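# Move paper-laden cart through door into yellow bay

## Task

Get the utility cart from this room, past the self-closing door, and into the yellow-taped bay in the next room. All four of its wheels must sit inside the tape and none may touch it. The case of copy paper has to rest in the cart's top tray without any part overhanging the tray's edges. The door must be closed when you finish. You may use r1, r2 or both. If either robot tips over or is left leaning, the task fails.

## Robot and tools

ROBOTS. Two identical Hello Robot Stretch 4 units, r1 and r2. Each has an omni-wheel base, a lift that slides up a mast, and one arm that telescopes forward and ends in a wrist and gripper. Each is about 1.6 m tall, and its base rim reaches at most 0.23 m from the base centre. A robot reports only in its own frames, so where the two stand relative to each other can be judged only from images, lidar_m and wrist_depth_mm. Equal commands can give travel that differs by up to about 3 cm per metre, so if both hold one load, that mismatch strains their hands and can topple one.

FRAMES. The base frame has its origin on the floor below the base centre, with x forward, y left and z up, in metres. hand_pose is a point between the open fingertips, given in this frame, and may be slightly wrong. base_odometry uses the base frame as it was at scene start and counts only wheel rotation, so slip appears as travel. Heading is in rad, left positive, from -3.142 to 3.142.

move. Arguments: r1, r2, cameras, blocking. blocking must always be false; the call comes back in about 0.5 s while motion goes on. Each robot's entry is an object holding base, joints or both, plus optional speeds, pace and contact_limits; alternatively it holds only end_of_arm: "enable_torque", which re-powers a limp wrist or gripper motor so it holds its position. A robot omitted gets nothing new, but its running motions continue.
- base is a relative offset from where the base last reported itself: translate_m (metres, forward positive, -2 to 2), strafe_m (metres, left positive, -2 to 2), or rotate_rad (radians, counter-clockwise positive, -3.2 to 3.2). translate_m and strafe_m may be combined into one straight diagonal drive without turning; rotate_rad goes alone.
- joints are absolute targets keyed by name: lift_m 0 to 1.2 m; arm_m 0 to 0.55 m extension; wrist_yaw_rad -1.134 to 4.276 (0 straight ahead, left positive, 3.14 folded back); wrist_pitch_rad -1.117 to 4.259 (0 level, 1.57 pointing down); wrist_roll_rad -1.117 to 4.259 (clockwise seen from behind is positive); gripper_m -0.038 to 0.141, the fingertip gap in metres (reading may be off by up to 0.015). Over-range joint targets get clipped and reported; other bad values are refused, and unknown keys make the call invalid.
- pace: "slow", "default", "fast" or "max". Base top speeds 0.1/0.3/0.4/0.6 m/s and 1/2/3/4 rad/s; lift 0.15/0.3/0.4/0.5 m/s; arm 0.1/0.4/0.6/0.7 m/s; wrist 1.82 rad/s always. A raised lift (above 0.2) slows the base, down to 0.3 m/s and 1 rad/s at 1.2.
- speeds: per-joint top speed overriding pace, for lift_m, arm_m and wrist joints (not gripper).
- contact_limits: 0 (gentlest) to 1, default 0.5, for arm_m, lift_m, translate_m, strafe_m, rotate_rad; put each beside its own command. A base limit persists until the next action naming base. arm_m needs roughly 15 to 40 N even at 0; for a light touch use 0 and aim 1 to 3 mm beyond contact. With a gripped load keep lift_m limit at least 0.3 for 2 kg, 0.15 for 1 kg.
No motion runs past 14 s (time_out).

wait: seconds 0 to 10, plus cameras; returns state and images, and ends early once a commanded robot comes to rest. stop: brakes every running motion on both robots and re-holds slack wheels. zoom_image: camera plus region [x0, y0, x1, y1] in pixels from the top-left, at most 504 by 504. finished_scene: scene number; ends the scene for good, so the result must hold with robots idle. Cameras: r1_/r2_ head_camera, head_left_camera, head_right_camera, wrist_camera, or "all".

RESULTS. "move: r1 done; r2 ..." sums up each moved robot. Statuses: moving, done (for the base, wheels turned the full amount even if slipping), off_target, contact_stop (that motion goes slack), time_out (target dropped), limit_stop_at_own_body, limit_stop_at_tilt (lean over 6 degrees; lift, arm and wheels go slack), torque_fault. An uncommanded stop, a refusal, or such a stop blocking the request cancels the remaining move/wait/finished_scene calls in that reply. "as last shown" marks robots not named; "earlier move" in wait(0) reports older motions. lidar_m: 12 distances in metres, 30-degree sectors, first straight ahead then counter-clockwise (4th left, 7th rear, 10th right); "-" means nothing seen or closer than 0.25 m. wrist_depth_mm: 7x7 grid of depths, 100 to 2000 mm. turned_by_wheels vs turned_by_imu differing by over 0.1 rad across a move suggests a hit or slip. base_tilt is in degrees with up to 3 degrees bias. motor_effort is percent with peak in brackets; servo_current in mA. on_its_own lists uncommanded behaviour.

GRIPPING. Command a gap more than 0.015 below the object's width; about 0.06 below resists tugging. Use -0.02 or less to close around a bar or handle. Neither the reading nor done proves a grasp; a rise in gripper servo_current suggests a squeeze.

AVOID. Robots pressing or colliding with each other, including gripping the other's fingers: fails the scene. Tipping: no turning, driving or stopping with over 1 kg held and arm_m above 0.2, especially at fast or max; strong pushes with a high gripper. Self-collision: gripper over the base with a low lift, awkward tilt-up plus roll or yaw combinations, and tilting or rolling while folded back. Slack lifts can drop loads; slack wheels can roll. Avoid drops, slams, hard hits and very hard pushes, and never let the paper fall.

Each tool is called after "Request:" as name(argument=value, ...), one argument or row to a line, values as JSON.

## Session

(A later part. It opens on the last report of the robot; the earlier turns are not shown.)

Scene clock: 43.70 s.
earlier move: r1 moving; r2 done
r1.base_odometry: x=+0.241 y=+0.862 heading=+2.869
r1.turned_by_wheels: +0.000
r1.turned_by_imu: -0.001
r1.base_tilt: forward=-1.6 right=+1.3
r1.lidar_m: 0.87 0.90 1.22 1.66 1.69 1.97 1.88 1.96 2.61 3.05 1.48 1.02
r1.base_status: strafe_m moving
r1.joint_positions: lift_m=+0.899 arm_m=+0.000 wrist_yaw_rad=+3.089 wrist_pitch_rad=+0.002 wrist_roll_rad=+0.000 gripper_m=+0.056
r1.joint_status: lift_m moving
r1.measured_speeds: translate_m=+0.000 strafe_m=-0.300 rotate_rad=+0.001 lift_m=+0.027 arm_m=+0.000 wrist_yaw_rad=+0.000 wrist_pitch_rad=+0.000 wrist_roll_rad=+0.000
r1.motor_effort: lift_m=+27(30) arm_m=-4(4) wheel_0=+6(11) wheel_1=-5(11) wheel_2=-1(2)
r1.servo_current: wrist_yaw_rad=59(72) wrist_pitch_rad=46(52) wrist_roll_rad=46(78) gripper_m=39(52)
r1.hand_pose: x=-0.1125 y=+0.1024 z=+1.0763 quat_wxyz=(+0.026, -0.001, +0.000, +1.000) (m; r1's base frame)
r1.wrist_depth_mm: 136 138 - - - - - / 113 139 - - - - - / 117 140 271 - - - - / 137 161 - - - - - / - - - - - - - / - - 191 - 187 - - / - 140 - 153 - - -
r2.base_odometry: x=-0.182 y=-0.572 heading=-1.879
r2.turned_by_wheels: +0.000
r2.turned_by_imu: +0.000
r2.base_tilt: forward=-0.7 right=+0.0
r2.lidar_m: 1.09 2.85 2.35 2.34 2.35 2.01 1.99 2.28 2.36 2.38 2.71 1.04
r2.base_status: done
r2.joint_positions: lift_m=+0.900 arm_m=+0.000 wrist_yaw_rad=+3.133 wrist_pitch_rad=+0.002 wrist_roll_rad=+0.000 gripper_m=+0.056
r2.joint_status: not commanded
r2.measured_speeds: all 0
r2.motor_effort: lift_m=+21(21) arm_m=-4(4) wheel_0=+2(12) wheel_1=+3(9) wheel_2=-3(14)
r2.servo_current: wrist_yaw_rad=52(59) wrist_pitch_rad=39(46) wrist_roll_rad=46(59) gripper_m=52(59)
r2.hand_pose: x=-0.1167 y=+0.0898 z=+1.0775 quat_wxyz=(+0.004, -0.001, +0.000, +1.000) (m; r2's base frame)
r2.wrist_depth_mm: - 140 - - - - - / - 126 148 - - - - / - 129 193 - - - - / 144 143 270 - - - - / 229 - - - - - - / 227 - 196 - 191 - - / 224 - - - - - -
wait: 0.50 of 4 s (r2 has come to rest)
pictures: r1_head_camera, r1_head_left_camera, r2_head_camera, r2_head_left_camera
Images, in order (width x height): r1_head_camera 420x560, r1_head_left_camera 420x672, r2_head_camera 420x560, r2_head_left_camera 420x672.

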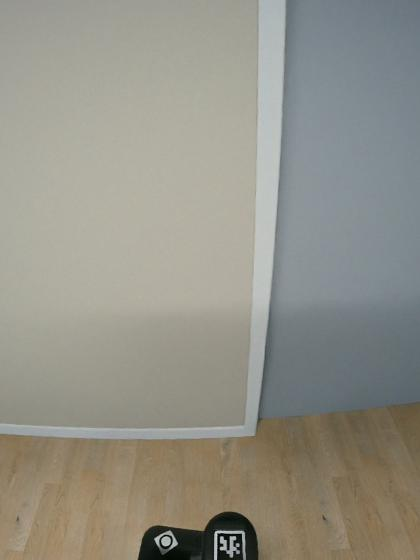

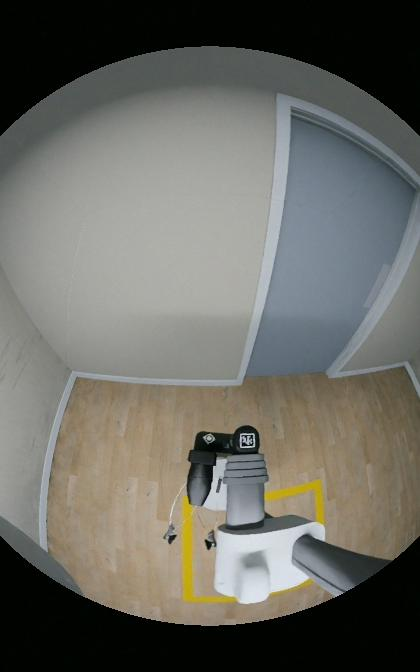

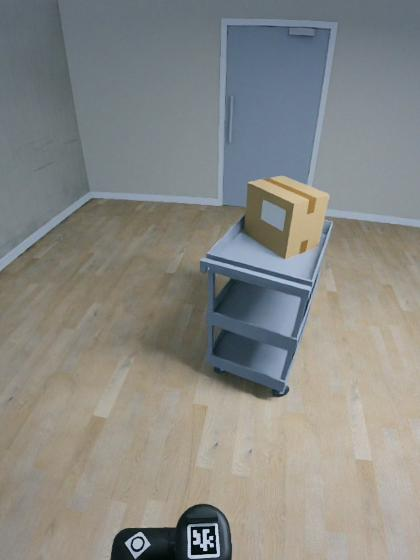

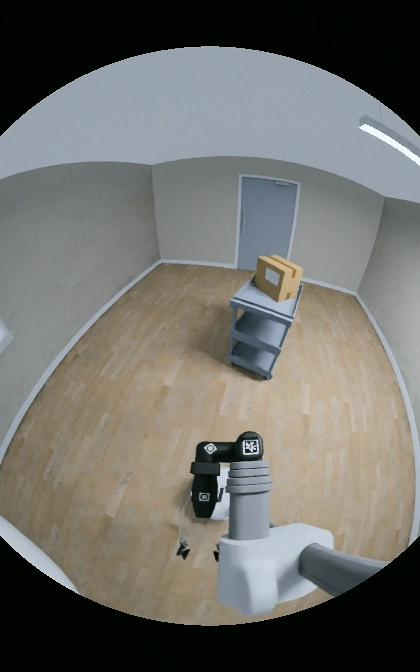

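Request:
move(
  r2={"base":{"translate_m":0.34,"strafe_m":0.08},"joints":{"wrist_yaw_rad":0,"wrist_roll_rad":1.57,"gripper_m":0.13}},
  r1={"joints":{"wrist_yaw_rad":0,"gripper_m":-0.02}},
  blocking=false,
  cameras=["r1_head_left_camera"],
)

Request:
wait(
  seconds=1.8,
  cameras=[],
)

Request:
wait(
  seconds=1,
  cameras=[],
)

Request:
move(
  r2={"base":{"rotate_rad":-0.37}},
  blocking=false,
  cameras=[],
)

Request:
wait(
  seconds=2,
  cameras=["r1_head_camera","r1_head_left_camera","r2_head_camera","r2_head_left_camera","r2_wrist_camera"],
)

Scene clock: 89.63 s.
earlier move: r1 done
move: r1 moving; r2 moving
r1.base_odometry: x=+0.350 y=+1.252 heading=+2.870
r1.turned_by_wheels: +0.000
r1.turned_by_imu: -0.003
r1.base_tilt: forward=-1.6 right=+1.2
r1.lidar_m: 0.95 0.92 1.23 2.07 2.11 1.98 1.87 1.97 2.60 2.63 1.39 1.03
r1.base_status: done
r1.joint_positions: lift_m=+0.899 arm_m=+0.000 wrist_yaw_rad=+2.503 wrist_pitch_rad=+0.002 wrist_roll_rad=+0.000 gripper_m=+0.037
r1.joint_status: wrist_yaw_rad moving; gripper_m moving; the others done
r1.measured_speeds: translate_m=+0.000 strafe_m=+0.000 rotate_rad=+0.000 lift_m=+0.000 arm_m=+0.000 wrist_yaw_rad=-1.819 wrist_pitch_rad=+0.000 wrist_roll_rad=+0.000
r1.motor_effort: lift_m=+25(25) arm_m=-4(4) wheel_0=+1(2) wheel_1=+1(1) wheel_2=+0(0)
r1.servo_current: wrist_yaw_rad=91(91) wrist_pitch_rad=39(46) wrist_roll_rad=46(72) gripper_m=111(111)
r1.hand_pose: x=-0.0085 y=+0.2421 z=+1.0771 quat_wxyz=(+0.314, -0.001, +0.000, +0.949) (m; r1's base frame)
r1.wrist_depth_mm: - - - - - - - / - - - - - - - / - - - - - - - / - - - - - - - / - - - - - - - / - - 197 - 187 - - / - 144 - - - - -
r2.base_odometry: x=-0.184 y=-0.604 heading=-1.878
r2.turned_by_wheels: +0.000
r2.turned_by_imu: +0.001
r2.base_tilt: forward=-0.7 right=+0.1
r2.lidar_m: 1.05 2.78 2.35 2.33 2.39 2.02 2.02 2.30 2.38 2.39 2.73 1.00
r2.base_status: translate_m moving; strafe_m moving
r2.joint_positions: lift_m=+0.900 arm_m=+0.000 wrist_yaw_rad=+2.571 wrist_pitch_rad=+0.002 wrist_roll_rad=+0.589 gripper_m=+0.075
r2.joint_status: wrist_yaw_rad moving; wrist_roll_rad moving; gripper_m moving
r2.measured_speeds: translate_m=+0.122 strafe_m=+0.027 rotate_rad=+0.000 lift_m=+0.000 arm_m=+0.000 wrist_yaw_rad=-1.736 wrist_pitch_rad=+0.000 wrist_roll_rad=+1.820
r2.motor_effort: lift_m=+21(21) arm_m=-4(4) wheel_0=+7(9) wheel_1=+11(11) wheel_2=-11(13)
r2.servo_current: wrist_yaw_rad=98(137) wrist_pitch_rad=33(46) wrist_roll_rad=59(117) gripper_m=98(98)
r2.hand_pose: x=-0.0245 y=+0.2294 z=+1.0775 quat_wxyz=(+0.270, +0.081, +0.279, +0.918) (m; r2's base frame)
r2.wrist_depth_mm: - - - - - - - / - - - - - - - / - - - - - - - / - - - - - - - / - - - - - - - / - - 191 - 190 - 1661 / - - - - - 1618 1430
pictures: r1_head_left_camera
Images, in order (width x height): r1_head_left_camera 420x672.

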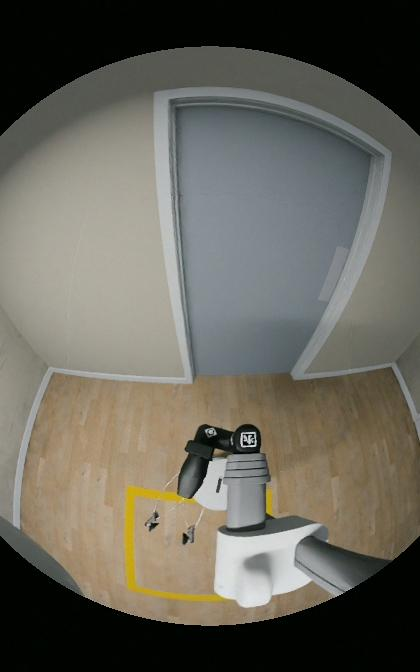

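Scene clock: 91.43 s.
earlier move: r1 moving; r2 moving
r1.base_odometry: x=+0.350 y=+1.252 heading=+2.870
r1.turned_by_wheels: +0.000
r1.turned_by_imu: +0.000
r1.base_tilt: forward=-1.6 right=+1.3
r1.lidar_m: 0.97 0.93 1.22 2.07 2.12 2.01 1.86 1.96 2.57 2.64 1.36 1.04
r1.base_status: done
r1.joint_positions: lift_m=+0.899 arm_m=+0.000 wrist_yaw_rad=+0.003 wrist_pitch_rad=+0.002 wrist_roll_rad=+0.000 gripper_m=-0.019
r1.joint_status: wrist_yaw_rad moving; the others done
r1.measured_speeds: all 0
r1.motor_effort: lift_m=+25(25) arm_m=-4(4) wheel_0=+1(2) wheel_1=+1(1) wheel_2=+0(0)
r1.servo_current: wrist_yaw_rad=39(130) wrist_pitch_rad=39(52) wrist_roll_rad=46(72) gripper_m=59(130)
r1.hand_pose: x=+0.4596 y=-0.0866 z=+1.0771 quat_wxyz=(+1.000, +0.000, +0.001, +0.001) (m; r1's base frame)
r1.wrist_depth_mm: - 715 - - - - - / 661 699 - - - - 820 / 654 715 - - - - 820 / 661 715 - - - - 820 / 668 715 - - - - 820 / 654 715 183 198 170 - - / - 715 163 147 144 - -
r2.base_odometry: x=-0.208 y=-0.920 heading=-1.878
r2.turned_by_wheels: +0.000
r2.turned_by_imu: +0.001
r2.base_tilt: forward=-0.7 right=+0.1
r2.lidar_m: 0.80 2.66 2.22 2.20 2.53 2.28 2.32 2.62 2.52 2.51 2.89 0.76
r2.base_status: translate_m moving; strafe_m moving
r2.joint_positions: lift_m=+0.900 arm_m=+0.000 wrist_yaw_rad=+0.003 wrist_pitch_rad=+0.002 wrist_roll_rad=+1.568 gripper_m=+0.130
r2.joint_status: wrist_yaw_rad moving; wrist_roll_rad moving; the others done
r2.measured_speeds: translate_m=+0.011 strafe_m=+0.003 rotate_rad=-0.001 lift_m=+0.000 arm_m=+0.000 wrist_yaw_rad=+0.000 wrist_pitch_rad=+0.000 wrist_roll_rad=+0.000
r2.motor_effort: lift_m=+21(21) arm_m=-4(4) wheel_0=+1(10) wheel_1=+2(11) wheel_2=-3(14)
r2.servo_current: wrist_yaw_rad=26(150) wrist_pitch_rad=39(52) wrist_roll_rad=65(117) gripper_m=46(117)
r2.hand_pose: x=+0.4596 y=-0.0865 z=+1.0775 quat_wxyz=(+0.708, +0.706, +0.002, +0.001) (m; r2's base frame)
r2.wrist_depth_mm: - - - 788 750 512 - / - - - 960 866 539 - / - - - - - 627 - / - - - - - 1808 1537 / - - - - - - 1537 / - - 217 - 219 1808 1464 / - - - - - - 1499
wait: 1.80 s; no rest
pictures: none
No camera images: "cameras" was empty.

Scene clock: 91.47 s.
earlier move: r1 done; r2 moving
r1.base_odometry: x=+0.350 y=+1.252 heading=+2.870
r1.turned_by_wheels: +0.000
r1.turned_by_imu: +0.000
r1.base_tilt: forward=-1.6 right=+1.3
r1.lidar_m: 0.97 0.91 1.26 2.06 2.14 1.99 1.86 1.94 2.58 2.64 1.35 1.03
r1.base_status: done
r1.joint_positions: lift_m=+0.899 arm_m=+0.000 wrist_yaw_rad=+0.003 wrist_pitch_rad=+0.002 wrist_roll_rad=+0.000 gripper_m=-0.019
r1.joint_status: all done
r1.measured_speeds: all 0
r1.motor_effort: lift_m=+25(25) arm_m=-4(4) wheel_0=+1(2) wheel_1=+1(1) wheel_2=+0(0)
r1.servo_current: wrist_yaw_rad=46(130) wrist_pitch_rad=39(52) wrist_roll_rad=46(72) gripper_m=59(130)
r1.hand_pose: x=+0.4596 y=-0.0866 z=+1.0771 quat_wxyz=(+1.000, +0.000, +0.001, +0.001) (m; r1's base frame)
r1.wrist_depth_mm: - 707 - - - - - / 654 715 - - - - 820 / 654 699 - - - - 820 / 654 715 - - - - 820 / 661 707 - - - - 820 / 661 715 183 198 170 - - / - 715 163 147 144 - -
r2.base_odometry: x=-0.208 y=-0.920 heading=-1.878
r2.turned_by_wheels: +0.000
r2.turned_by_imu: +0.000
r2.base_tilt: forward=-0.6 right=+0.1
r2.lidar_m: 0.80 2.65 2.23 2.18 2.57 2.32 2.30 2.65 2.52 2.51 2.89 0.75
r2.base_status: translate_m moving; strafe_m moving
r2.joint_positions: lift_m=+0.900 arm_m=+0.000 wrist_yaw_rad=+0.003 wrist_pitch_rad=+0.002 wrist_roll_rad=+1.568 gripper_m=+0.130
r2.joint_status: wrist_yaw_rad moving; wrist_roll_rad moving; the others done
r2.measured_speeds: translate_m=+0.003 strafe_m=+0.001 rotate_rad=+0.000 lift_m=+0.000 arm_m=+0.000 wrist_yaw_rad=+0.000 wrist_pitch_rad=+0.000 wrist_roll_rad=+0.000
r2.motor_effort: lift_m=+21(21) arm_m=-4(4) wheel_0=+3(10) wheel_1=+3(11) wheel_2=-3(14)
r2.servo_current: wrist_yaw_rad=26(150) wrist_pitch_rad=39(52) wrist_roll_rad=65(117) gripper_m=46(117)
r2.hand_pose: x=+0.4596 y=-0.0865 z=+1.0775 quat_wxyz=(+0.708, +0.706, +0.002, +0.001) (m; r2's base frame)
r2.wrist_depth_mm: - - - 798 741 521 - / - - - 946 866 539 - / - - - - - 621 - / - - - - - 1808 1499 / - - - - - - 1499 / - - 218 - 219 1808 1499 / - - - - - - 1499
wait: 0.03 of 1 s (r1 has come to rest)
pictures: none
No camera images: "cameras" was empty.

Scene clock: 91.97 s.
earlier move: r2 done
move: r2 moving
r1: as last shown
r1.lidar_m: 0.97 0.91 1.24 2.06 2.12 1.99 1.85 1.95 2.57 2.66 1.36 1.04
r1.motor_effort: lift_m=+25(25) arm_m=-4(4) wheel_0=+1(1) wheel_1=+1(1) wheel_2=+0(0)
r1.servo_current: wrist_yaw_rad=46(65) wrist_pitch_rad=46(52) wrist_roll_rad=59(59) gripper_m=52(59)
r1.wrist_depth_mm: - 707 - - - - - / 654 715 - - - - 820 / 647 715 - - - - 820 / 668 715 - - - - 809 / 661 723 - - - - 820 / 668 723 183 198 170 - - / - 707 163 146 144 - -
r2.base_odometry: x=-0.208 y=-0.920 heading=-2.111
r2.turned_by_wheels: -0.233
r2.turned_by_imu: -0.226
r2.base_tilt: forward=-0.7 right=+0.1
r2.lidar_m: 0.77 3.19 2.34 2.22 2.31 2.40 2.31 2.40 2.64 2.51 2.62 0.77
r2.base_status: rotate_rad moving
r2.joint_positions: lift_m=+0.900 arm_m=+0.000 wrist_yaw_rad=+0.003 wrist_pitch_rad=+0.002 wrist_roll_rad=+1.568 gripper_m=+0.130
r2.joint_status: all done
r2.measured_speeds: translate_m=+0.001 strafe_m=+0.001 rotate_rad=-0.769 lift_m=+0.000 arm_m=+0.000 wrist_yaw_rad=-0.005 wrist_pitch_rad=+0.000 wrist_roll_rad=+0.000
r2.motor_effort: lift_m=+21(21) arm_m=-4(4) wheel_0=+4(8) wheel_1=+4(9) wheel_2=+6(11)
r2.servo_current: wrist_yaw_rad=39(52) wrist_pitch_rad=46(46) wrist_roll_rad=39(65) gripper_m=52(52)
r2.hand_pose: x=+0.4596 y=-0.0865 z=+1.0775 quat_wxyz=(+0.708, +0.706, +0.002, +0.001) (m; r2's base frame)
r2.wrist_depth_mm: - - - - - 480 1499 / - - - 917 854 539 - / - - - 878 842 530 - / - - - - 931 559 - / - - - - - 1756 - / - - 218 - 219 1863 1499 / - - - - - - 1499
pictures: none
No camera images: "cameras" was empty.

Scene clock: 92.63 s.
earlier move: r2 done
r1.base_odometry: x=+0.350 y=+1.252 heading=+2.870
r1.turned_by_wheels: +0.000
r1.turned_by_imu: +0.000
r1.base_tilt: forward=-1.6 right=+1.3
r1.lidar_m: 0.96 0.91 1.25 2.06 2.13 1.97 1.86 1.95 2.57 2.64 1.36 1.04
r1.base_status: not commanded
r1.joint_positions: lift_m=+0.899 arm_m=+0.000 wrist_yaw_rad=+0.003 wrist_pitch_rad=+0.002 wrist_roll_rad=+0.000 gripper_m=-0.019
r1.joint_status: not commanded
r1.measured_speeds: all 0
r1.motor_effort: lift_m=+25(25) arm_m=-4(4) wheel_0=+0(2) wheel_1=+1(1) wheel_2=+0(0)
r1.servo_current: wrist_yaw_rad=46(65) wrist_pitch_rad=39(52) wrist_roll_rad=33(59) gripper_m=52(59)
r1.hand_pose: x=+0.4596 y=-0.0866 z=+1.0771 quat_wxyz=(+1.000, +0.000, +0.001, +0.001) (m; r1's base frame)
r1.wrist_depth_mm: - 707 - - - - - / 661 715 - - - - 809 / 654 707 - - - - 820 / 661 715 - - - - 809 / 668 715 - - - - 820 / 661 723 183 198 170 - - / - 715 163 147 144 - -
r2.base_odometry: x=-0.208 y=-0.920 heading=-2.248
r2.turned_by_wheels: -0.136
r2.turned_by_imu: -0.133
r2.base_tilt: forward=-0.7 right=+0.1
r2.lidar_m: 0.79 3.54 2.46 2.20 2.24 2.52 2.30 2.33 2.77 2.51 2.55 0.78
r2.base_status: done
r2.joint_positions: lift_m=+0.900 arm_m=+0.000 wrist_yaw_rad=+0.003 wrist_pitch_rad=+0.002 wrist_roll_rad=+1.568 gripper_m=+0.130
r2.joint_status: all done
r2.measured_speeds: all 0
r2.motor_effort: lift_m=+21(21) arm_m=-4(4) wheel_0=+4(8) wheel_1=+3(9) wheel_2=+4(11)
r2.servo_current: wrist_yaw_rad=46(59) wrist_pitch_rad=46(46) wrist_roll_rad=52(65) gripper_m=52(52)
r2.hand_pose: x=+0.4595 y=-0.0867 z=+1.0775 quat_wxyz=(+0.708, +0.706, +0.001, +0.000) (m; r2's base frame)
r2.wrist_depth_mm: - - - - - - 1499 / - - - - - - 1499 / - - - - 946 530 - / - - - 878 842 597 - / - - - 976 904 544 - / - - 218 - 195 627 - / - - - - - 647 -
wait: 0.67 of 2 s (r2 has come to rest)
pictures: r1_head_camera, r1_head_left_camera, r2_head_camera, r2_head_left_camera, r2_wrist_camera
Images, in order (width x height): r1_head_camera 420x560, r1_head_left_camera 420x672, r2_head_camera 420x560, r2_head_left_camera 420x672, r2_wrist_camera 616x392.

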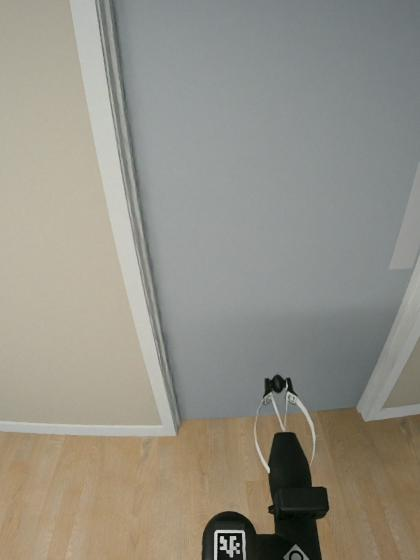

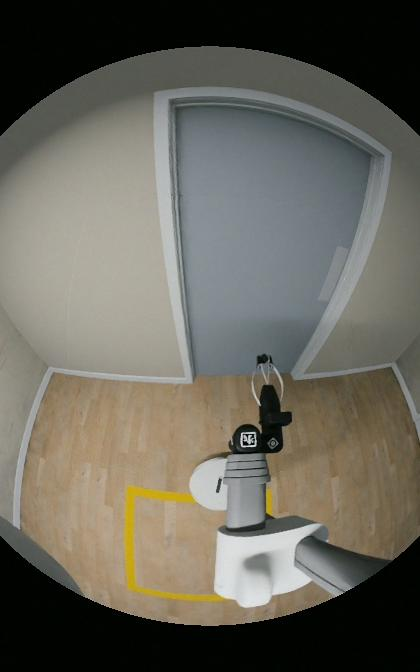

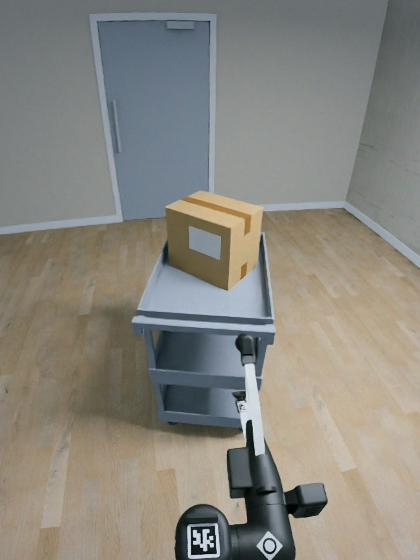

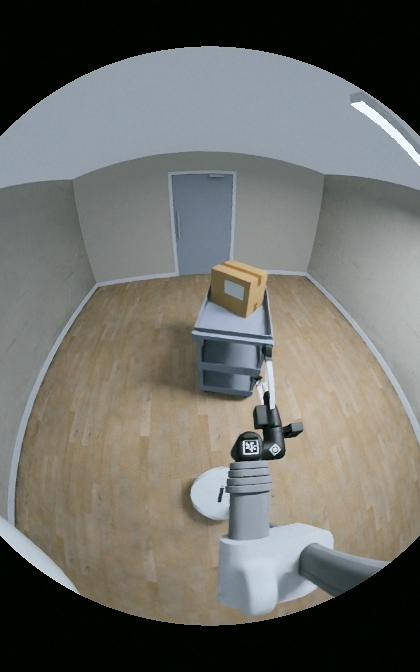

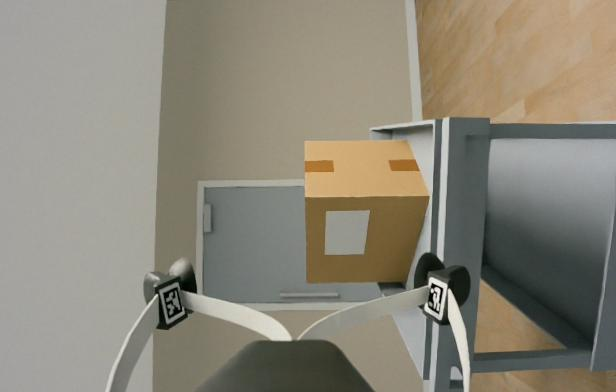

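Request:
move(
  r2={"base":{"strafe_m":0.12},"joints":{"lift_m":0.7,"arm_m":0.15}},
  blocking=false,
  cameras=[],
)

Request:
wait(
  seconds=3,
  cameras=["r2_head_camera","r2_wrist_camera"],
)

Scene clock: 104.93 s.
move: r2 moving
r1: as last shown
r1.lidar_m: 0.96 0.92 1.25 2.07 2.16 1.99 1.85 1.93 2.54 2.65 1.36 1.05
r1.motor_effort: lift_m=+25(25) arm_m=-4(4) wheel_0=+1(2) wheel_1=+1(1) wheel_2=+0(0)
r1.servo_current: wrist_yaw_rad=52(52) wrist_pitch_rad=46(46) wrist_roll_rad=39(59) gripper_m=59(59)
r1.wrist_depth_mm: - 707 - - - - - / 654 715 - - - - 809 / 654 707 - - - - 809 / 661 715 - - - - 820 / 661 715 - - - - 831 / 668 715 183 198 171 - - / - 715 163 146 144 - -
r2.base_odometry: x=-0.180 y=-0.943 heading=-2.247
r2.turned_by_wheels: +0.000
r2.turned_by_imu: +0.001
r2.base_tilt: forward=-0.7 right=+0.1
r2.lidar_m: 0.78 3.54 2.42 2.17 2.21 2.55 2.30 2.34 2.77 2.55 2.57 0.78
r2.base_status: strafe_m moving
r2.joint_positions: lift_m=+0.862 arm_m=+0.051 wrist_yaw_rad=+0.003 wrist_pitch_rad=+0.002 wrist_roll_rad=+1.568 gripper_m=+0.130
r2.joint_status: lift_m moving; arm_m moving
r2.measured_speeds: translate_m=-0.001 strafe_m=+0.140 rotate_rad=+0.004 lift_m=-0.146 arm_m=+0.195 wrist_yaw_rad=-0.001 wrist_pitch_rad=+0.000 wrist_roll_rad=+0.001
r2.motor_effort: lift_m=+14(22) arm_m=+7(11) wheel_0=-8(10) wheel_1=+11(12) wheel_2=-1(4)
r2.servo_current: wrist_yaw_rad=46(52) wrist_pitch_rad=39(46) wrist_roll_rad=46(59) gripper_m=46(52)
r2.hand_pose: x=+0.5100 y=-0.0867 z=+1.0401 quat_wxyz=(+0.708, +0.706, +0.001, +0.000) (m; r2's base frame)
r2.wrist_depth_mm: - - - - - - 1430 / - - - - - 1983 1397 / - - - 946 854 539 - / - - - 809 788 549 - / - - - 946 878 564 - / - - 218 - 195 591 - / - - - - - 609 1464
pictures: none
No camera images: "cameras" was empty.

Scene clock: 106.33 s.
earlier move: r2 done
r1.base_odometry: x=+0.350 y=+1.252 heading=+2.870
r1.turned_by_wheels: +0.000
r1.turned_by_imu: +0.000
r1.base_tilt: forward=-1.6 right=+1.3
r1.lidar_m: 0.97 0.92 1.24 2.06 2.11 2.01 1.87 1.96 2.58 2.65 1.38 1.06
r1.base_status: not commanded
r1.joint_positions: lift_m=+0.899 arm_m=+0.000 wrist_yaw_rad=+0.003 wrist_pitch_rad=+0.002 wrist_roll_rad=+0.000 gripper_m=-0.019
r1.joint_status: not commanded
r1.measured_speeds: all 0
r1.motor_effort: lift_m=+25(25) arm_m=-4(4) wheel_0=+1(2) wheel_1=+1(1) wheel_2=+0(0)
r1.servo_current: wrist_yaw_rad=52(65) wrist_pitch_rad=46(52) wrist_roll_rad=33(59) gripper_m=59(65)
r1.hand_pose: x=+0.4596 y=-0.0866 z=+1.0771 quat_wxyz=(+1.000, +0.000, +0.001, +0.001) (m; r1's base frame)
r1.wrist_depth_mm: - 707 - - - - - / 661 707 - - - - 809 / 654 707 - - - - 820 / 661 707 - - - - 820 / 668 715 - - - - 820 / 661 715 183 199 170 - - / - 707 163 146 144 - -
r2.base_odometry: x=-0.115 y=-0.995 heading=-2.248
r2.turned_by_wheels: +0.000
r2.turned_by_imu: +0.000
r2.base_tilt: forward=-0.6 right=+0.0
r2.lidar_m: 0.79 3.52 2.33 2.10 2.12 2.56 2.29 2.35 2.87 2.64 2.68 0.80
r2.base_status: done
r2.joint_positions: lift_m=+0.700 arm_m=+0.150 wrist_yaw_rad=+0.002 wrist_pitch_rad=+0.002 wrist_roll_rad=+1.568 gripper_m=+0.130
r2.joint_status: all done
r2.measured_speeds: all 0
r2.motor_effort: lift_m=+14(22) arm_m=+7(11) wheel_0=-1(13) wheel_1=+1(12) wheel_2=+0(4)
r2.servo_current: wrist_yaw_rad=59(59) wrist_pitch_rad=39(46) wrist_roll_rad=46(59) gripper_m=46(59)
r2.hand_pose: x=+0.6093 y=-0.0867 z=+0.8781 quat_wxyz=(+0.708, +0.706, +0.001, +0.000) (m; r2's base frame)
r2.wrist_depth_mm: - - - - 433 1576 - / - - - 732 1025 - 439 / - - 707 668 1042 - 455 / - - 788 741 1060 - 466 / - - - 854 480 - 480 / - - 217 480 219 504 488 / - - - - 504 1756 1138
wait: 1.40 of 3 s (r2 has come to rest)
pictures: r2_head_camera, r2_wrist_camera
Images, in order (width x height): r2_head_camera 420x560, r2_wrist_camera 616x392.

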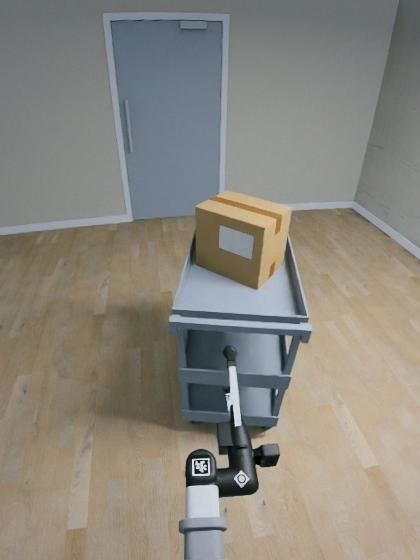

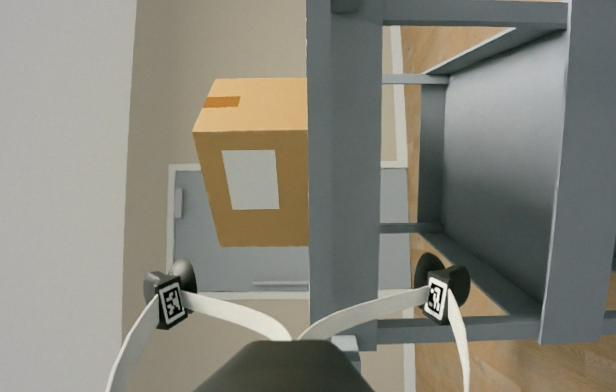

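Request:
zoom_image(
  camera="r2_wrist_camera",
  region=[200, 0, 560, 392],
)

Request:
zoom_image(
  camera="r2_head_camera",
  region=[150, 270, 330, 450],
)

Scaled by 1.286.

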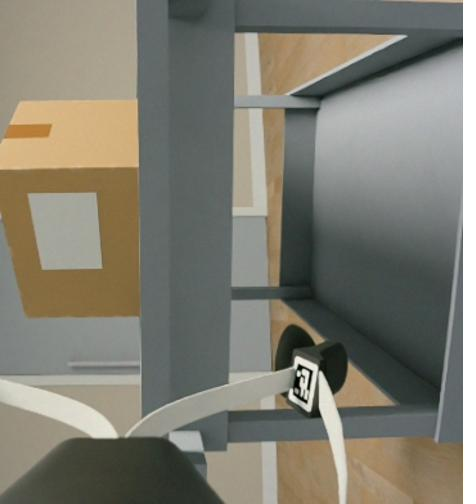

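Scaled by 2.800 from the camera's 420x560 image, which has a finer 1200x1600 frame.

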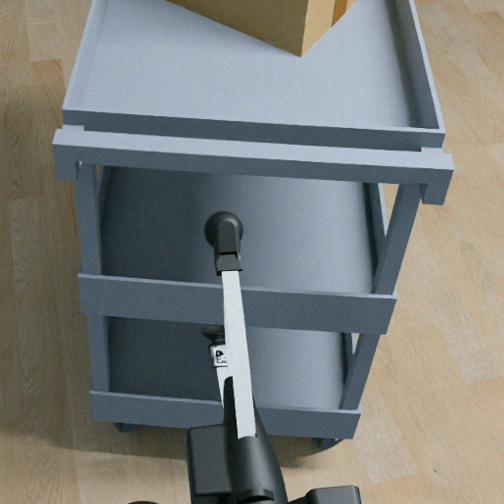

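Request:
move(
  r2={"base":{"strafe_m":0.02},"joints":{"lift_m":0.688,"arm_m":0.305},"contact_limits":{"arm_m":0}},
  blocking=false,
  cameras=[],
)

Request:
wait(
  seconds=3,
  cameras=["r2_head_camera","r2_wrist_camera","r2_head_left_camera"],
)

Request:
zoom_image(
  camera="r2_head_camera",
  region=[150, 270, 330, 450],
)

Scene clock: 133.37 s.
move: r2 moving
r1: as last shown
r1.lidar_m: 0.98 0.91 1.26 2.05 2.14 1.99 1.87 1.95 2.57 2.64 1.35 1.05
r1.motor_effort: lift_m=+25(25) arm_m=-4(4) wheel_0=+1(2) wheel_1=+0(1) wheel_2=+0(0)
r1.servo_current: wrist_yaw_rad=46(59) wrist_pitch_rad=46(46) wrist_roll_rad=52(65) gripper_m=52(59)
r1.wrist_depth_mm: - 707 - - - - - / 661 707 - - - - 820 / 647 707 - - - - 809 / 661 715 - - - - 809 / 668 715 - - - - 820 / 668 723 183 199 171 - - / - 707 163 146 144 - -
r2.base_odometry: x=-0.099 y=-1.008 heading=-2.247
r2.turned_by_wheels: +0.000
r2.turned_by_imu: +0.001
r2.base_tilt: forward=-0.7 right=+0.1
r2.lidar_m: 0.78 3.51 2.29 2.05 2.08 2.58 2.32 2.33 2.90 2.64 2.68 0.80
r2.base_status: strafe_m moving
r2.joint_positions: lift_m=+0.688 arm_m=+0.201 wrist_yaw_rad=+0.002 wrist_pitch_rad=+0.002 wrist_roll_rad=+1.568 gripper_m=+0.130
r2.joint_status: lift_m moving; arm_m moving
r2.measured_speeds: translate_m=+0.000 strafe_m=+0.013 rotate_rad=-0.002 lift_m=+0.000 arm_m=+0.195 wrist_yaw_rad=+0.000 wrist_pitch_rad=+0.000 wrist_roll_rad=+0.000
r2.motor_effort: lift_m=+13(16) arm_m=+7(9) wheel_0=-2(11) wheel_1=+2(10) wheel_2=-1(2)
r2.servo_current: wrist_yaw_rad=33(65) wrist_pitch_rad=52(52) wrist_roll_rad=46(59) gripper_m=52(59)
r2.contact_limits: arm_m 0
r2.hand_pose: x=+0.6600 y=-0.0867 z=+0.8661 quat_wxyz=(+0.708, +0.706, +0.001, +0.000) (m; r2's base frame)
r2.wrist_depth_mm: - - - 394 - 1708 - / - - 759 402 976 - - / - - 647 415 1008 - - / - - 750 424 1025 - 424 / - - - 430 917 - 436 / - - 217 382 219 455 452 / - - - - - 1708 1229
pictures: none
No camera images: "cameras" was empty.

Scene clock: 134.40 s.
earlier move: r2 done
r1.base_odometry: x=+0.350 y=+1.252 heading=+2.870
r1.turned_by_wheels: +0.000
r1.turned_by_imu: +0.000
r1.base_tilt: forward=-1.6 right=+1.3
r1.lidar_m: 0.96 0.91 1.24 2.04 2.12 1.98 1.86 1.95 2.59 2.63 1.37 1.04
r1.base_status: not commanded
r1.joint_positions: lift_m=+0.899 arm_m=+0.000 wrist_yaw_rad=+0.003 wrist_pitch_rad=+0.002 wrist_roll_rad=+0.000 gripper_m=-0.019
r1.joint_status: not commanded
r1.measured_speeds: all 0
r1.motor_effort: lift_m=+25(25) arm_m=-4(4) wheel_0=+1(2) wheel_1=+1(1) wheel_2=+0(0)
r1.servo_current: wrist_yaw_rad=39(72) wrist_pitch_rad=46(46) wrist_roll_rad=46(65) gripper_m=46(59)
r1.hand_pose: x=+0.4596 y=-0.0866 z=+1.0771 quat_wxyz=(+1.000, +0.000, +0.001, +0.001) (m; r1's base frame)
r1.wrist_depth_mm: - 699 - - - - - / 661 715 - - - - 820 / 654 699 - - - - 798 / 668 723 - - - - 809 / 661 715 - - - - 820 / 668 723 183 199 170 - - / - 715 163 147 144 - -
r2.base_odometry: x=-0.099 y=-1.008 heading=-2.247
r2.turned_by_wheels: +0.000
r2.turned_by_imu: +0.000
r2.base_tilt: forward=-0.6 right=+0.1
r2.lidar_m: 0.79 3.50 2.29 2.07 2.07 2.54 2.32 2.36 2.91 2.65 2.67 0.78
r2.base_status: done
r2.joint_positions: lift_m=+0.688 arm_m=+0.305 wrist_yaw_rad=+0.002 wrist_pitch_rad=+0.002 wrist_roll_rad=+1.568 gripper_m=+0.130
r2.joint_status: all done
r2.measured_speeds: all 0
r2.motor_effort: lift_m=+14(16) arm_m=+7(11) wheel_0=+0(11) wheel_1=+1(10) wheel_2=+0(2)
r2.servo_current: wrist_yaw_rad=39(65) wrist_pitch_rad=39(52) wrist_roll_rad=52(59) gripper_m=46(59)
r2.contact_limits: arm_m 0
r2.hand_pose: x=+0.7643 y=-0.0867 z=+0.8661 quat_wxyz=(+0.708, +0.706, +0.001, +0.000) (m; r2's base frame)
r2.wrist_depth_mm: - - - 287 289 788 - / - - 549 293 296 866 - / - - 549 298 303 - - / - - 621 309 309 - - / - - - 314 319 - - / - - 217 262 219 1430 504 / - - - - 351 349 359
wait: 1.03 of 3 s (r2 has come to rest)
pictures: r2_head_camera, r2_head_left_camera, r2_wrist_camera
Images, in order (width x height): r2_head_camera 420x560, r2_head_left_camera 420x672, r2_wrist_camera 616x392.

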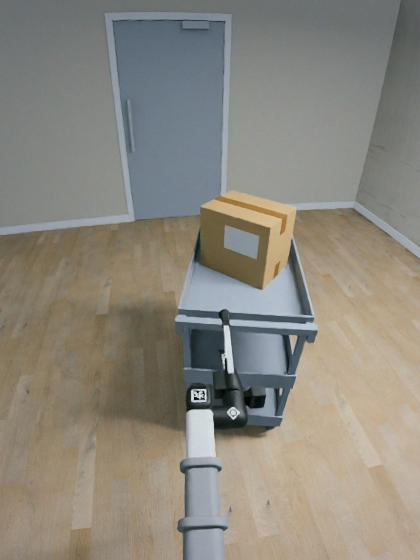

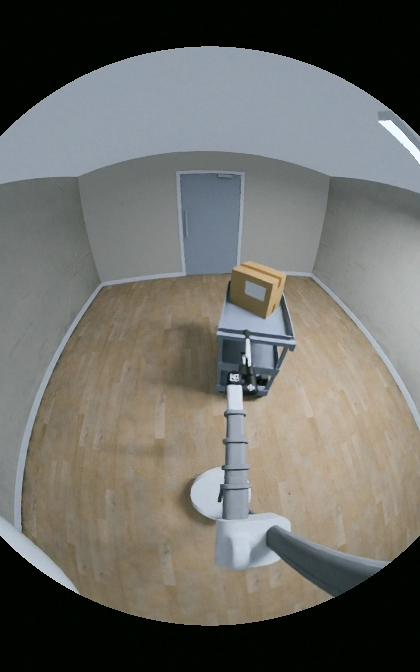

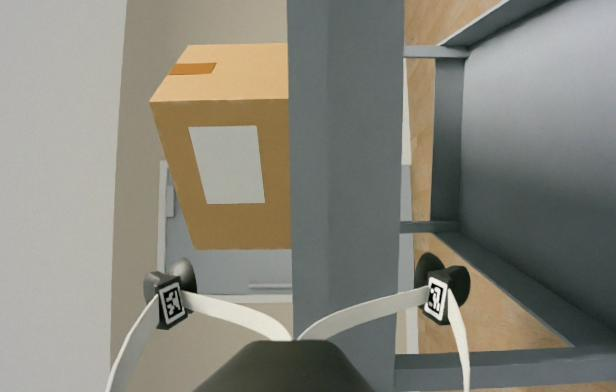

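Scaled by 2.800 from the camera's 420x560 image, which has a finer 1200x1600 frame.

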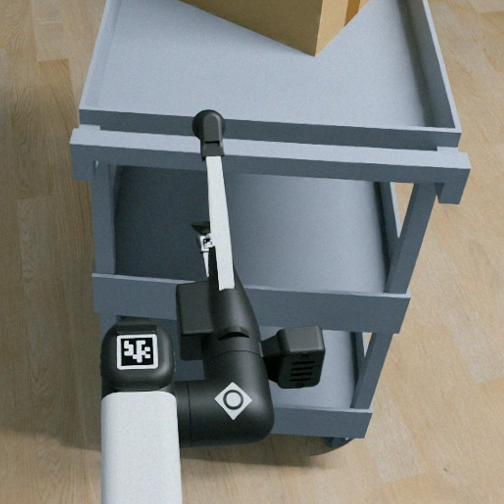

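Request:
move(
  r2={"base":{"strafe_m":-0.06},"joints":{"arm_m":0.365},"contact_limits":{"arm_m":0}},
  blocking=false,
  cameras=[],
)

Request:
wait(
  seconds=3,
  cameras=["r2_head_camera","r2_wrist_camera"],
)

Request:
zoom_image(
  camera="r2_head_camera",
  region=[150, 270, 330, 450],
)

Scene clock: 142.33 s.
move: r2 moving
r1: as last shown
r1.lidar_m: 0.98 0.92 1.23 2.07 2.12 2.00 1.87 1.94 2.60 2.66 1.36 1.04
r1.motor_effort: lift_m=+25(25) arm_m=-4(4) wheel_0=+1(2) wheel_1=+0(1) wheel_2=+0(0)
r1.servo_current: wrist_yaw_rad=52(72) wrist_pitch_rad=39(46) wrist_roll_rad=52(65) gripper_m=52(59)
r1.wrist_depth_mm: - 715 - - - - - / 661 715 - - - - 820 / 647 707 - - - - 809 / 668 715 - - - - 820 / 661 715 - - - - 831 / 668 715 183 198 170 - - / - 707 163 146 144 - -
r2.base_odometry: x=-0.127 y=-0.985 heading=-2.247
r2.turned_by_wheels: +0.000
r2.turned_by_imu: +0.001
r2.base_tilt: forward=-0.7 right=+0.1
r2.lidar_m: 0.80 3.54 2.33 2.08 2.13 2.56 2.32 2.35 2.83 2.61 2.64 0.79
r2.base_status: strafe_m moving
r2.joint_positions: lift_m=+0.688 arm_m=+0.350 wrist_yaw_rad=+0.002 wrist_pitch_rad=+0.002 wrist_roll_rad=+1.568 gripper_m=+0.130
r2.joint_status: arm_m moving
r2.measured_speeds: translate_m=-0.001 strafe_m=-0.129 rotate_rad=+0.003 lift_m=+0.000 arm_m=+0.115 wrist_yaw_rad=+0.000 wrist_pitch_rad=+0.000 wrist_roll_rad=+0.000
r2.motor_effort: lift_m=+14(14) arm_m=+7(11) wheel_0=+9(17) wheel_1=-8(11) wheel_2=+0(1)
r2.servo_current: wrist_yaw_rad=33(52) wrist_pitch_rad=39(46) wrist_roll_rad=65(65) gripper_m=59(59)
r2.contact_limits: arm_m 0
r2.hand_pose: x=+0.8095 y=-0.0867 z=+0.8661 quat_wxyz=(+0.708, +0.706, +0.001, +0.000) (m; r2's base frame)
r2.wrist_depth_mm: - - - 190 246 1576 - / - - 544 196 252 831 - / - - 492 256 257 842 - / - - 554 206 265 878 - / - - 609 270 268 - - / - - 218 213 220 559 - / - - - - 286 1863 1205
pictures: none
No camera images: "cameras" was empty.

Scene clock: 143.03 s.
earlier move: r2 done
r1.base_odometry: x=+0.350 y=+1.252 heading=+2.870
r1.turned_by_wheels: +0.000
r1.turned_by_imu: +0.000
r1.base_tilt: forward=-1.6 right=+1.3
r1.lidar_m: 0.97 0.93 1.22 2.05 2.09 1.99 1.87 1.95 2.56 2.65 1.37 1.02
r1.base_status: not commanded
r1.joint_positions: lift_m=+0.899 arm_m=+0.000 wrist_yaw_rad=+0.003 wrist_pitch_rad=+0.002 wrist_roll_rad=+0.000 gripper_m=-0.019
r1.joint_status: not commanded
r1.measured_speeds: all 0
r1.motor_effort: lift_m=+25(25) arm_m=-4(4) wheel_0=+1(2) wheel_1=+1(1) wheel_2=+0(0)
r1.servo_current: wrist_yaw_rad=46(72) wrist_pitch_rad=39(46) wrist_roll_rad=59(72) gripper_m=52(65)
r1.hand_pose: x=+0.4596 y=-0.0866 z=+1.0771 quat_wxyz=(+1.000, +0.000, +0.001, +0.001) (m; r1's base frame)
r1.wrist_depth_mm: - 707 - - - - - / 661 699 - - - - 809 / 654 715 - - - - 820 / 654 715 - - - - 820 / 668 715 - - - - 831 / 661 707 183 199 170 - - / - 715 163 147 144 - -
r2.base_odometry: x=-0.146 y=-0.970 heading=-2.247
r2.turned_by_wheels: +0.000
r2.turned_by_imu: +0.000
r2.base_tilt: forward=-0.7 right=+0.0
r2.lidar_m: 0.78 3.54 2.35 2.14 2.15 2.56 2.30 2.34 2.85 2.58 2.65 0.79
r2.base_status: done
r2.joint_positions: lift_m=+0.688 arm_m=+0.365 wrist_yaw_rad=+0.002 wrist_pitch_rad=+0.002 wrist_roll_rad=+1.568 gripper_m=+0.130
r2.joint_status: all done
r2.measured_speeds: all 0
r2.motor_effort: lift_m=+14(14) arm_m=+7(11) wheel_0=+2(17) wheel_1=-2(11) wheel_2=+0(1)
r2.servo_current: wrist_yaw_rad=39(65) wrist_pitch_rad=39(46) wrist_roll_rad=52(65) gripper_m=52(59)
r2.contact_limits: arm_m 0
r2.hand_pose: x=+0.8243 y=-0.0867 z=+0.8661 quat_wxyz=(+0.708, +0.706, +0.001, +0.000) (m; r2's base frame)
r2.wrist_depth_mm: - - - 169 225 1576 - / - - 574 174 230 - - / - - 466 178 235 - - / - - 512 183 242 842 - / - - 574 188 248 - - / - - 640 190 220 549 - / - - - - 260 1863 484
wait: 0.70 of 3 s (r2 has come to rest)
pictures: r2_head_camera, r2_wrist_camera
Images, in order (width x height): r2_head_camera 420x560, r2_wrist_camera 616x392.

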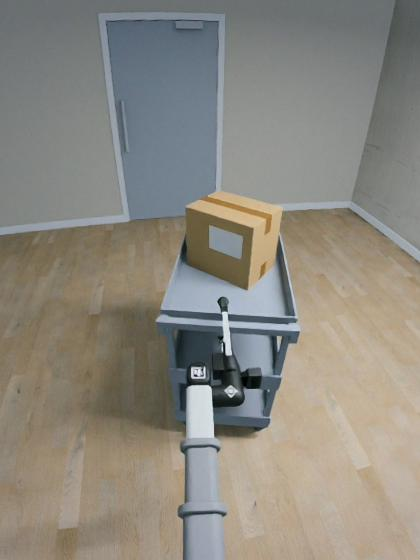

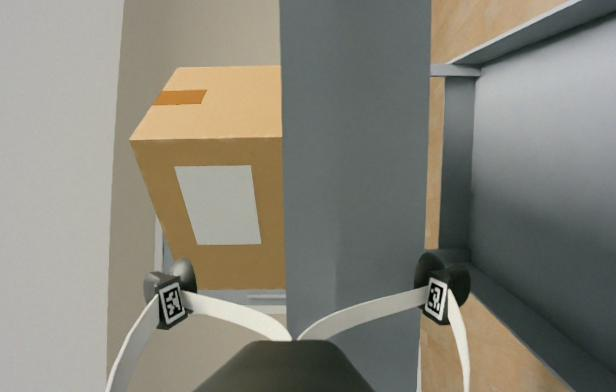

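Scaled by 2.800 from the camera's 420x560 image, which has a finer 1200x1600 frame.

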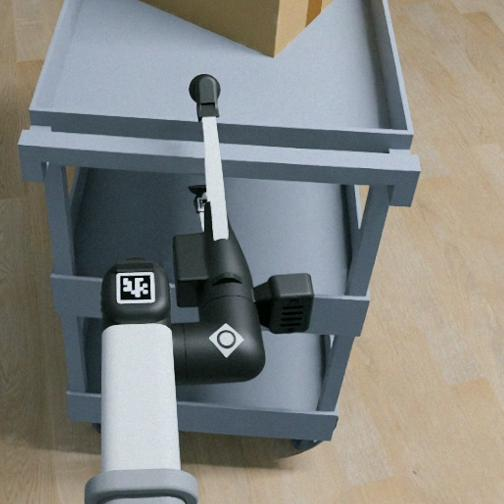

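Request:
move(
  r2={"joints":{"gripper_m":-0.02}},
  blocking=false,
  cameras=[],
)

Request:
wait(
  seconds=2,
  cameras=["r2_head_camera","r2_wrist_camera"],
)

Request:
zoom_image(
  camera="r2_head_camera",
  region=[150, 270, 330, 450],
)

Scene clock: 150.23 s.
move: r2 moving
r1: as last shown
r1.lidar_m: 0.96 0.92 1.24 2.06 2.10 1.99 1.87 1.96 2.59 2.65 1.39 1.04
r1.motor_effort: lift_m=+25(25) arm_m=-4(4) wheel_0=+2(2) wheel_1=+1(1) wheel_2=+0(0)
r1.servo_current: wrist_yaw_rad=46(65) wrist_pitch_rad=46(52) wrist_roll_rad=39(72) gripper_m=52(59)
r1.wrist_depth_mm: - 707 - - - - - / 661 707 - - - - 809 / 654 707 - - - - 831 / 661 715 - - - - 820 / 668 715 - - - - 820 / 668 723 182 198 170 - - / - 715 163 147 144 - -
r2.base_odometry: x=-0.146 y=-0.970 heading=-2.247
r2.turned_by_wheels: +0.000
r2.turned_by_imu: +0.000
r2.base_tilt: forward=-0.7 right=+0.1
r2.lidar_m: 0.77 3.52 2.35 2.11 2.16 2.57 2.32 2.35 2.82 2.59 2.63 0.79
r2.base_status: not commanded
r2.joint_positions: lift_m=+0.688 arm_m=+0.365 wrist_yaw_rad=+0.002 wrist_pitch_rad=+0.002 wrist_roll_rad=+1.568 gripper_m=+0.117
r2.joint_status: gripper_m moving
r2.measured_speeds: all 0
r2.motor_effort: lift_m=+14(14) arm_m=+7(7) wheel_0=+2(3) wheel_1=-2(2) wheel_2=+0(0)
r2.servo_current: wrist_yaw_rad=46(59) wrist_pitch_rad=39(46) wrist_roll_rad=33(52) gripper_m=78(104)
r2.contact_limits: arm_m 0
r2.hand_pose: x=+0.8243 y=-0.0867 z=+0.8661 quat_wxyz=(+0.708, +0.706, +0.001, +0.000) (m; r2's base frame)
r2.wrist_depth_mm: - - - 169 224 1537 - / - - 574 174 230 - - / - - 469 178 236 - - / - - 512 182 242 842 - / - - 569 187 247 - - / - - 198 190 214 - - / - - - - 260 1756 488
pictures: none
No camera images: "cameras" was empty.

Scene clock: 152.03 s.
earlier move: r2 done
r1.base_odometry: x=+0.350 y=+1.252 heading=+2.870
r1.turned_by_wheels: +0.000
r1.turned_by_imu: +0.000
r1.base_tilt: forward=-1.6 right=+1.3
r1.lidar_m: 0.96 0.91 1.25 2.07 2.12 1.99 1.88 1.96 2.57 2.64 1.37 1.06
r1.base_status: not commanded
r1.joint_positions: lift_m=+0.899 arm_m=+0.000 wrist_yaw_rad=+0.003 wrist_pitch_rad=+0.002 wrist_roll_rad=+0.000 gripper_m=-0.019
r1.joint_status: not commanded
r1.measured_speeds: all 0
r1.motor_effort: lift_m=+25(25) arm_m=-4(4) wheel_0=+1(2) wheel_1=+1(1) wheel_2=+0(0)
r1.servo_current: wrist_yaw_rad=26(72) wrist_pitch_rad=46(52) wrist_roll_rad=52(72) gripper_m=46(59)
r1.hand_pose: x=+0.4596 y=-0.0866 z=+1.0771 quat_wxyz=(+1.000, +0.000, +0.001, +0.001) (m; r1's base frame)
r1.wrist_depth_mm: - 707 - - - - - / 661 707 - - - - 820 / 647 715 - - - - 809 / 668 715 - - - - 820 / 661 723 - - - - 809 / 661 715 183 198 170 - - / - 715 163 147 144 - -
r2.base_odometry: x=-0.146 y=-0.970 heading=-2.247
r2.turned_by_wheels: +0.000
r2.turned_by_imu: +0.000
r2.base_tilt: forward=-0.7 right=+0.1
r2.lidar_m: 0.79 3.51 2.34 2.14 2.17 2.57 2.29 2.34 2.85 2.59 2.62 0.78
r2.base_status: not commanded
r2.joint_positions: lift_m=+0.688 arm_m=+0.365 wrist_yaw_rad=+0.002 wrist_pitch_rad=+0.002 wrist_roll_rad=+1.568 gripper_m=-0.018
r2.joint_status: all done
r2.measured_speeds: all 0
r2.motor_effort: lift_m=+15(15) arm_m=+4(8) wheel_0=+2(3) wheel_1=-2(2) wheel_2=+0(1)
r2.servo_current: wrist_yaw_rad=39(65) wrist_pitch_rad=39(52) wrist_roll_rad=39(59) gripper_m=117(260)
r2.contact_limits: arm_m 0
r2.hand_pose: x=+0.8245 y=-0.0867 z=+0.8660 quat_wxyz=(+0.708, +0.706, +0.001, +0.000) (m; r2's base frame)
r2.wrist_depth_mm: - - - 159 214 1430 - / - - 544 163 220 - - / - 473 455 168 225 - - / - - 504 229 232 831 - / - - 580 178 238 - - / - - 185 180 180 - - / - - - - - 1618 473
wait: 1.80 of 2 s (r2 has come to rest)
pictures: r2_head_camera, r2_wrist_camera
Images, in order (width x height): r2_head_camera 420x560, r2_wrist_camera 616x392.

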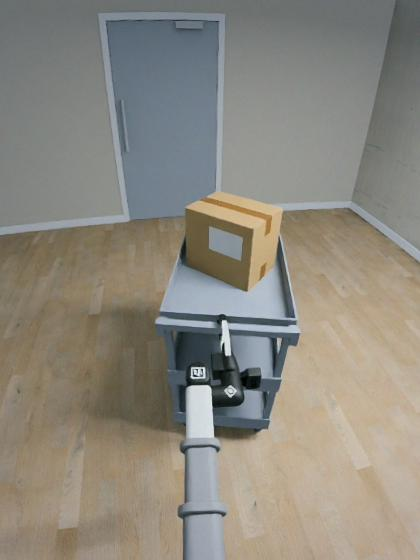

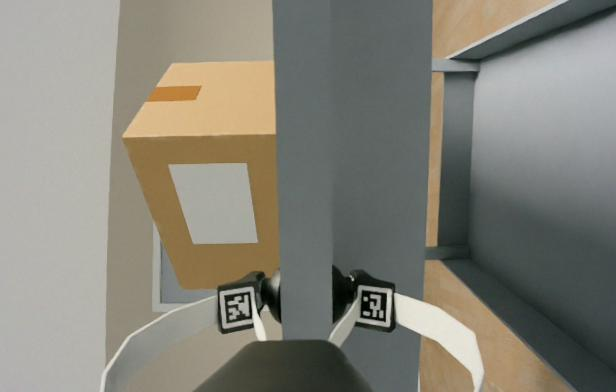

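Scaled by 2.800 from the camera's 420x560 image, which has a finer 1200x1600 frame.

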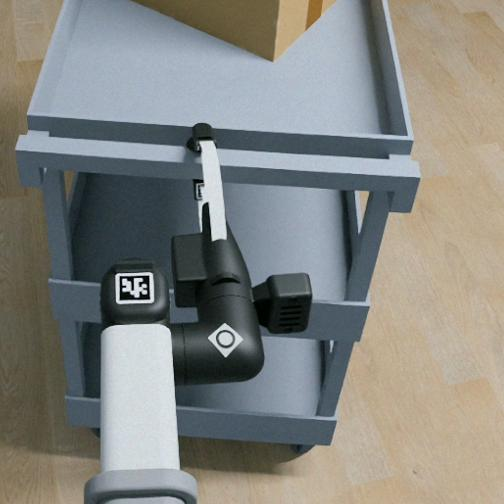

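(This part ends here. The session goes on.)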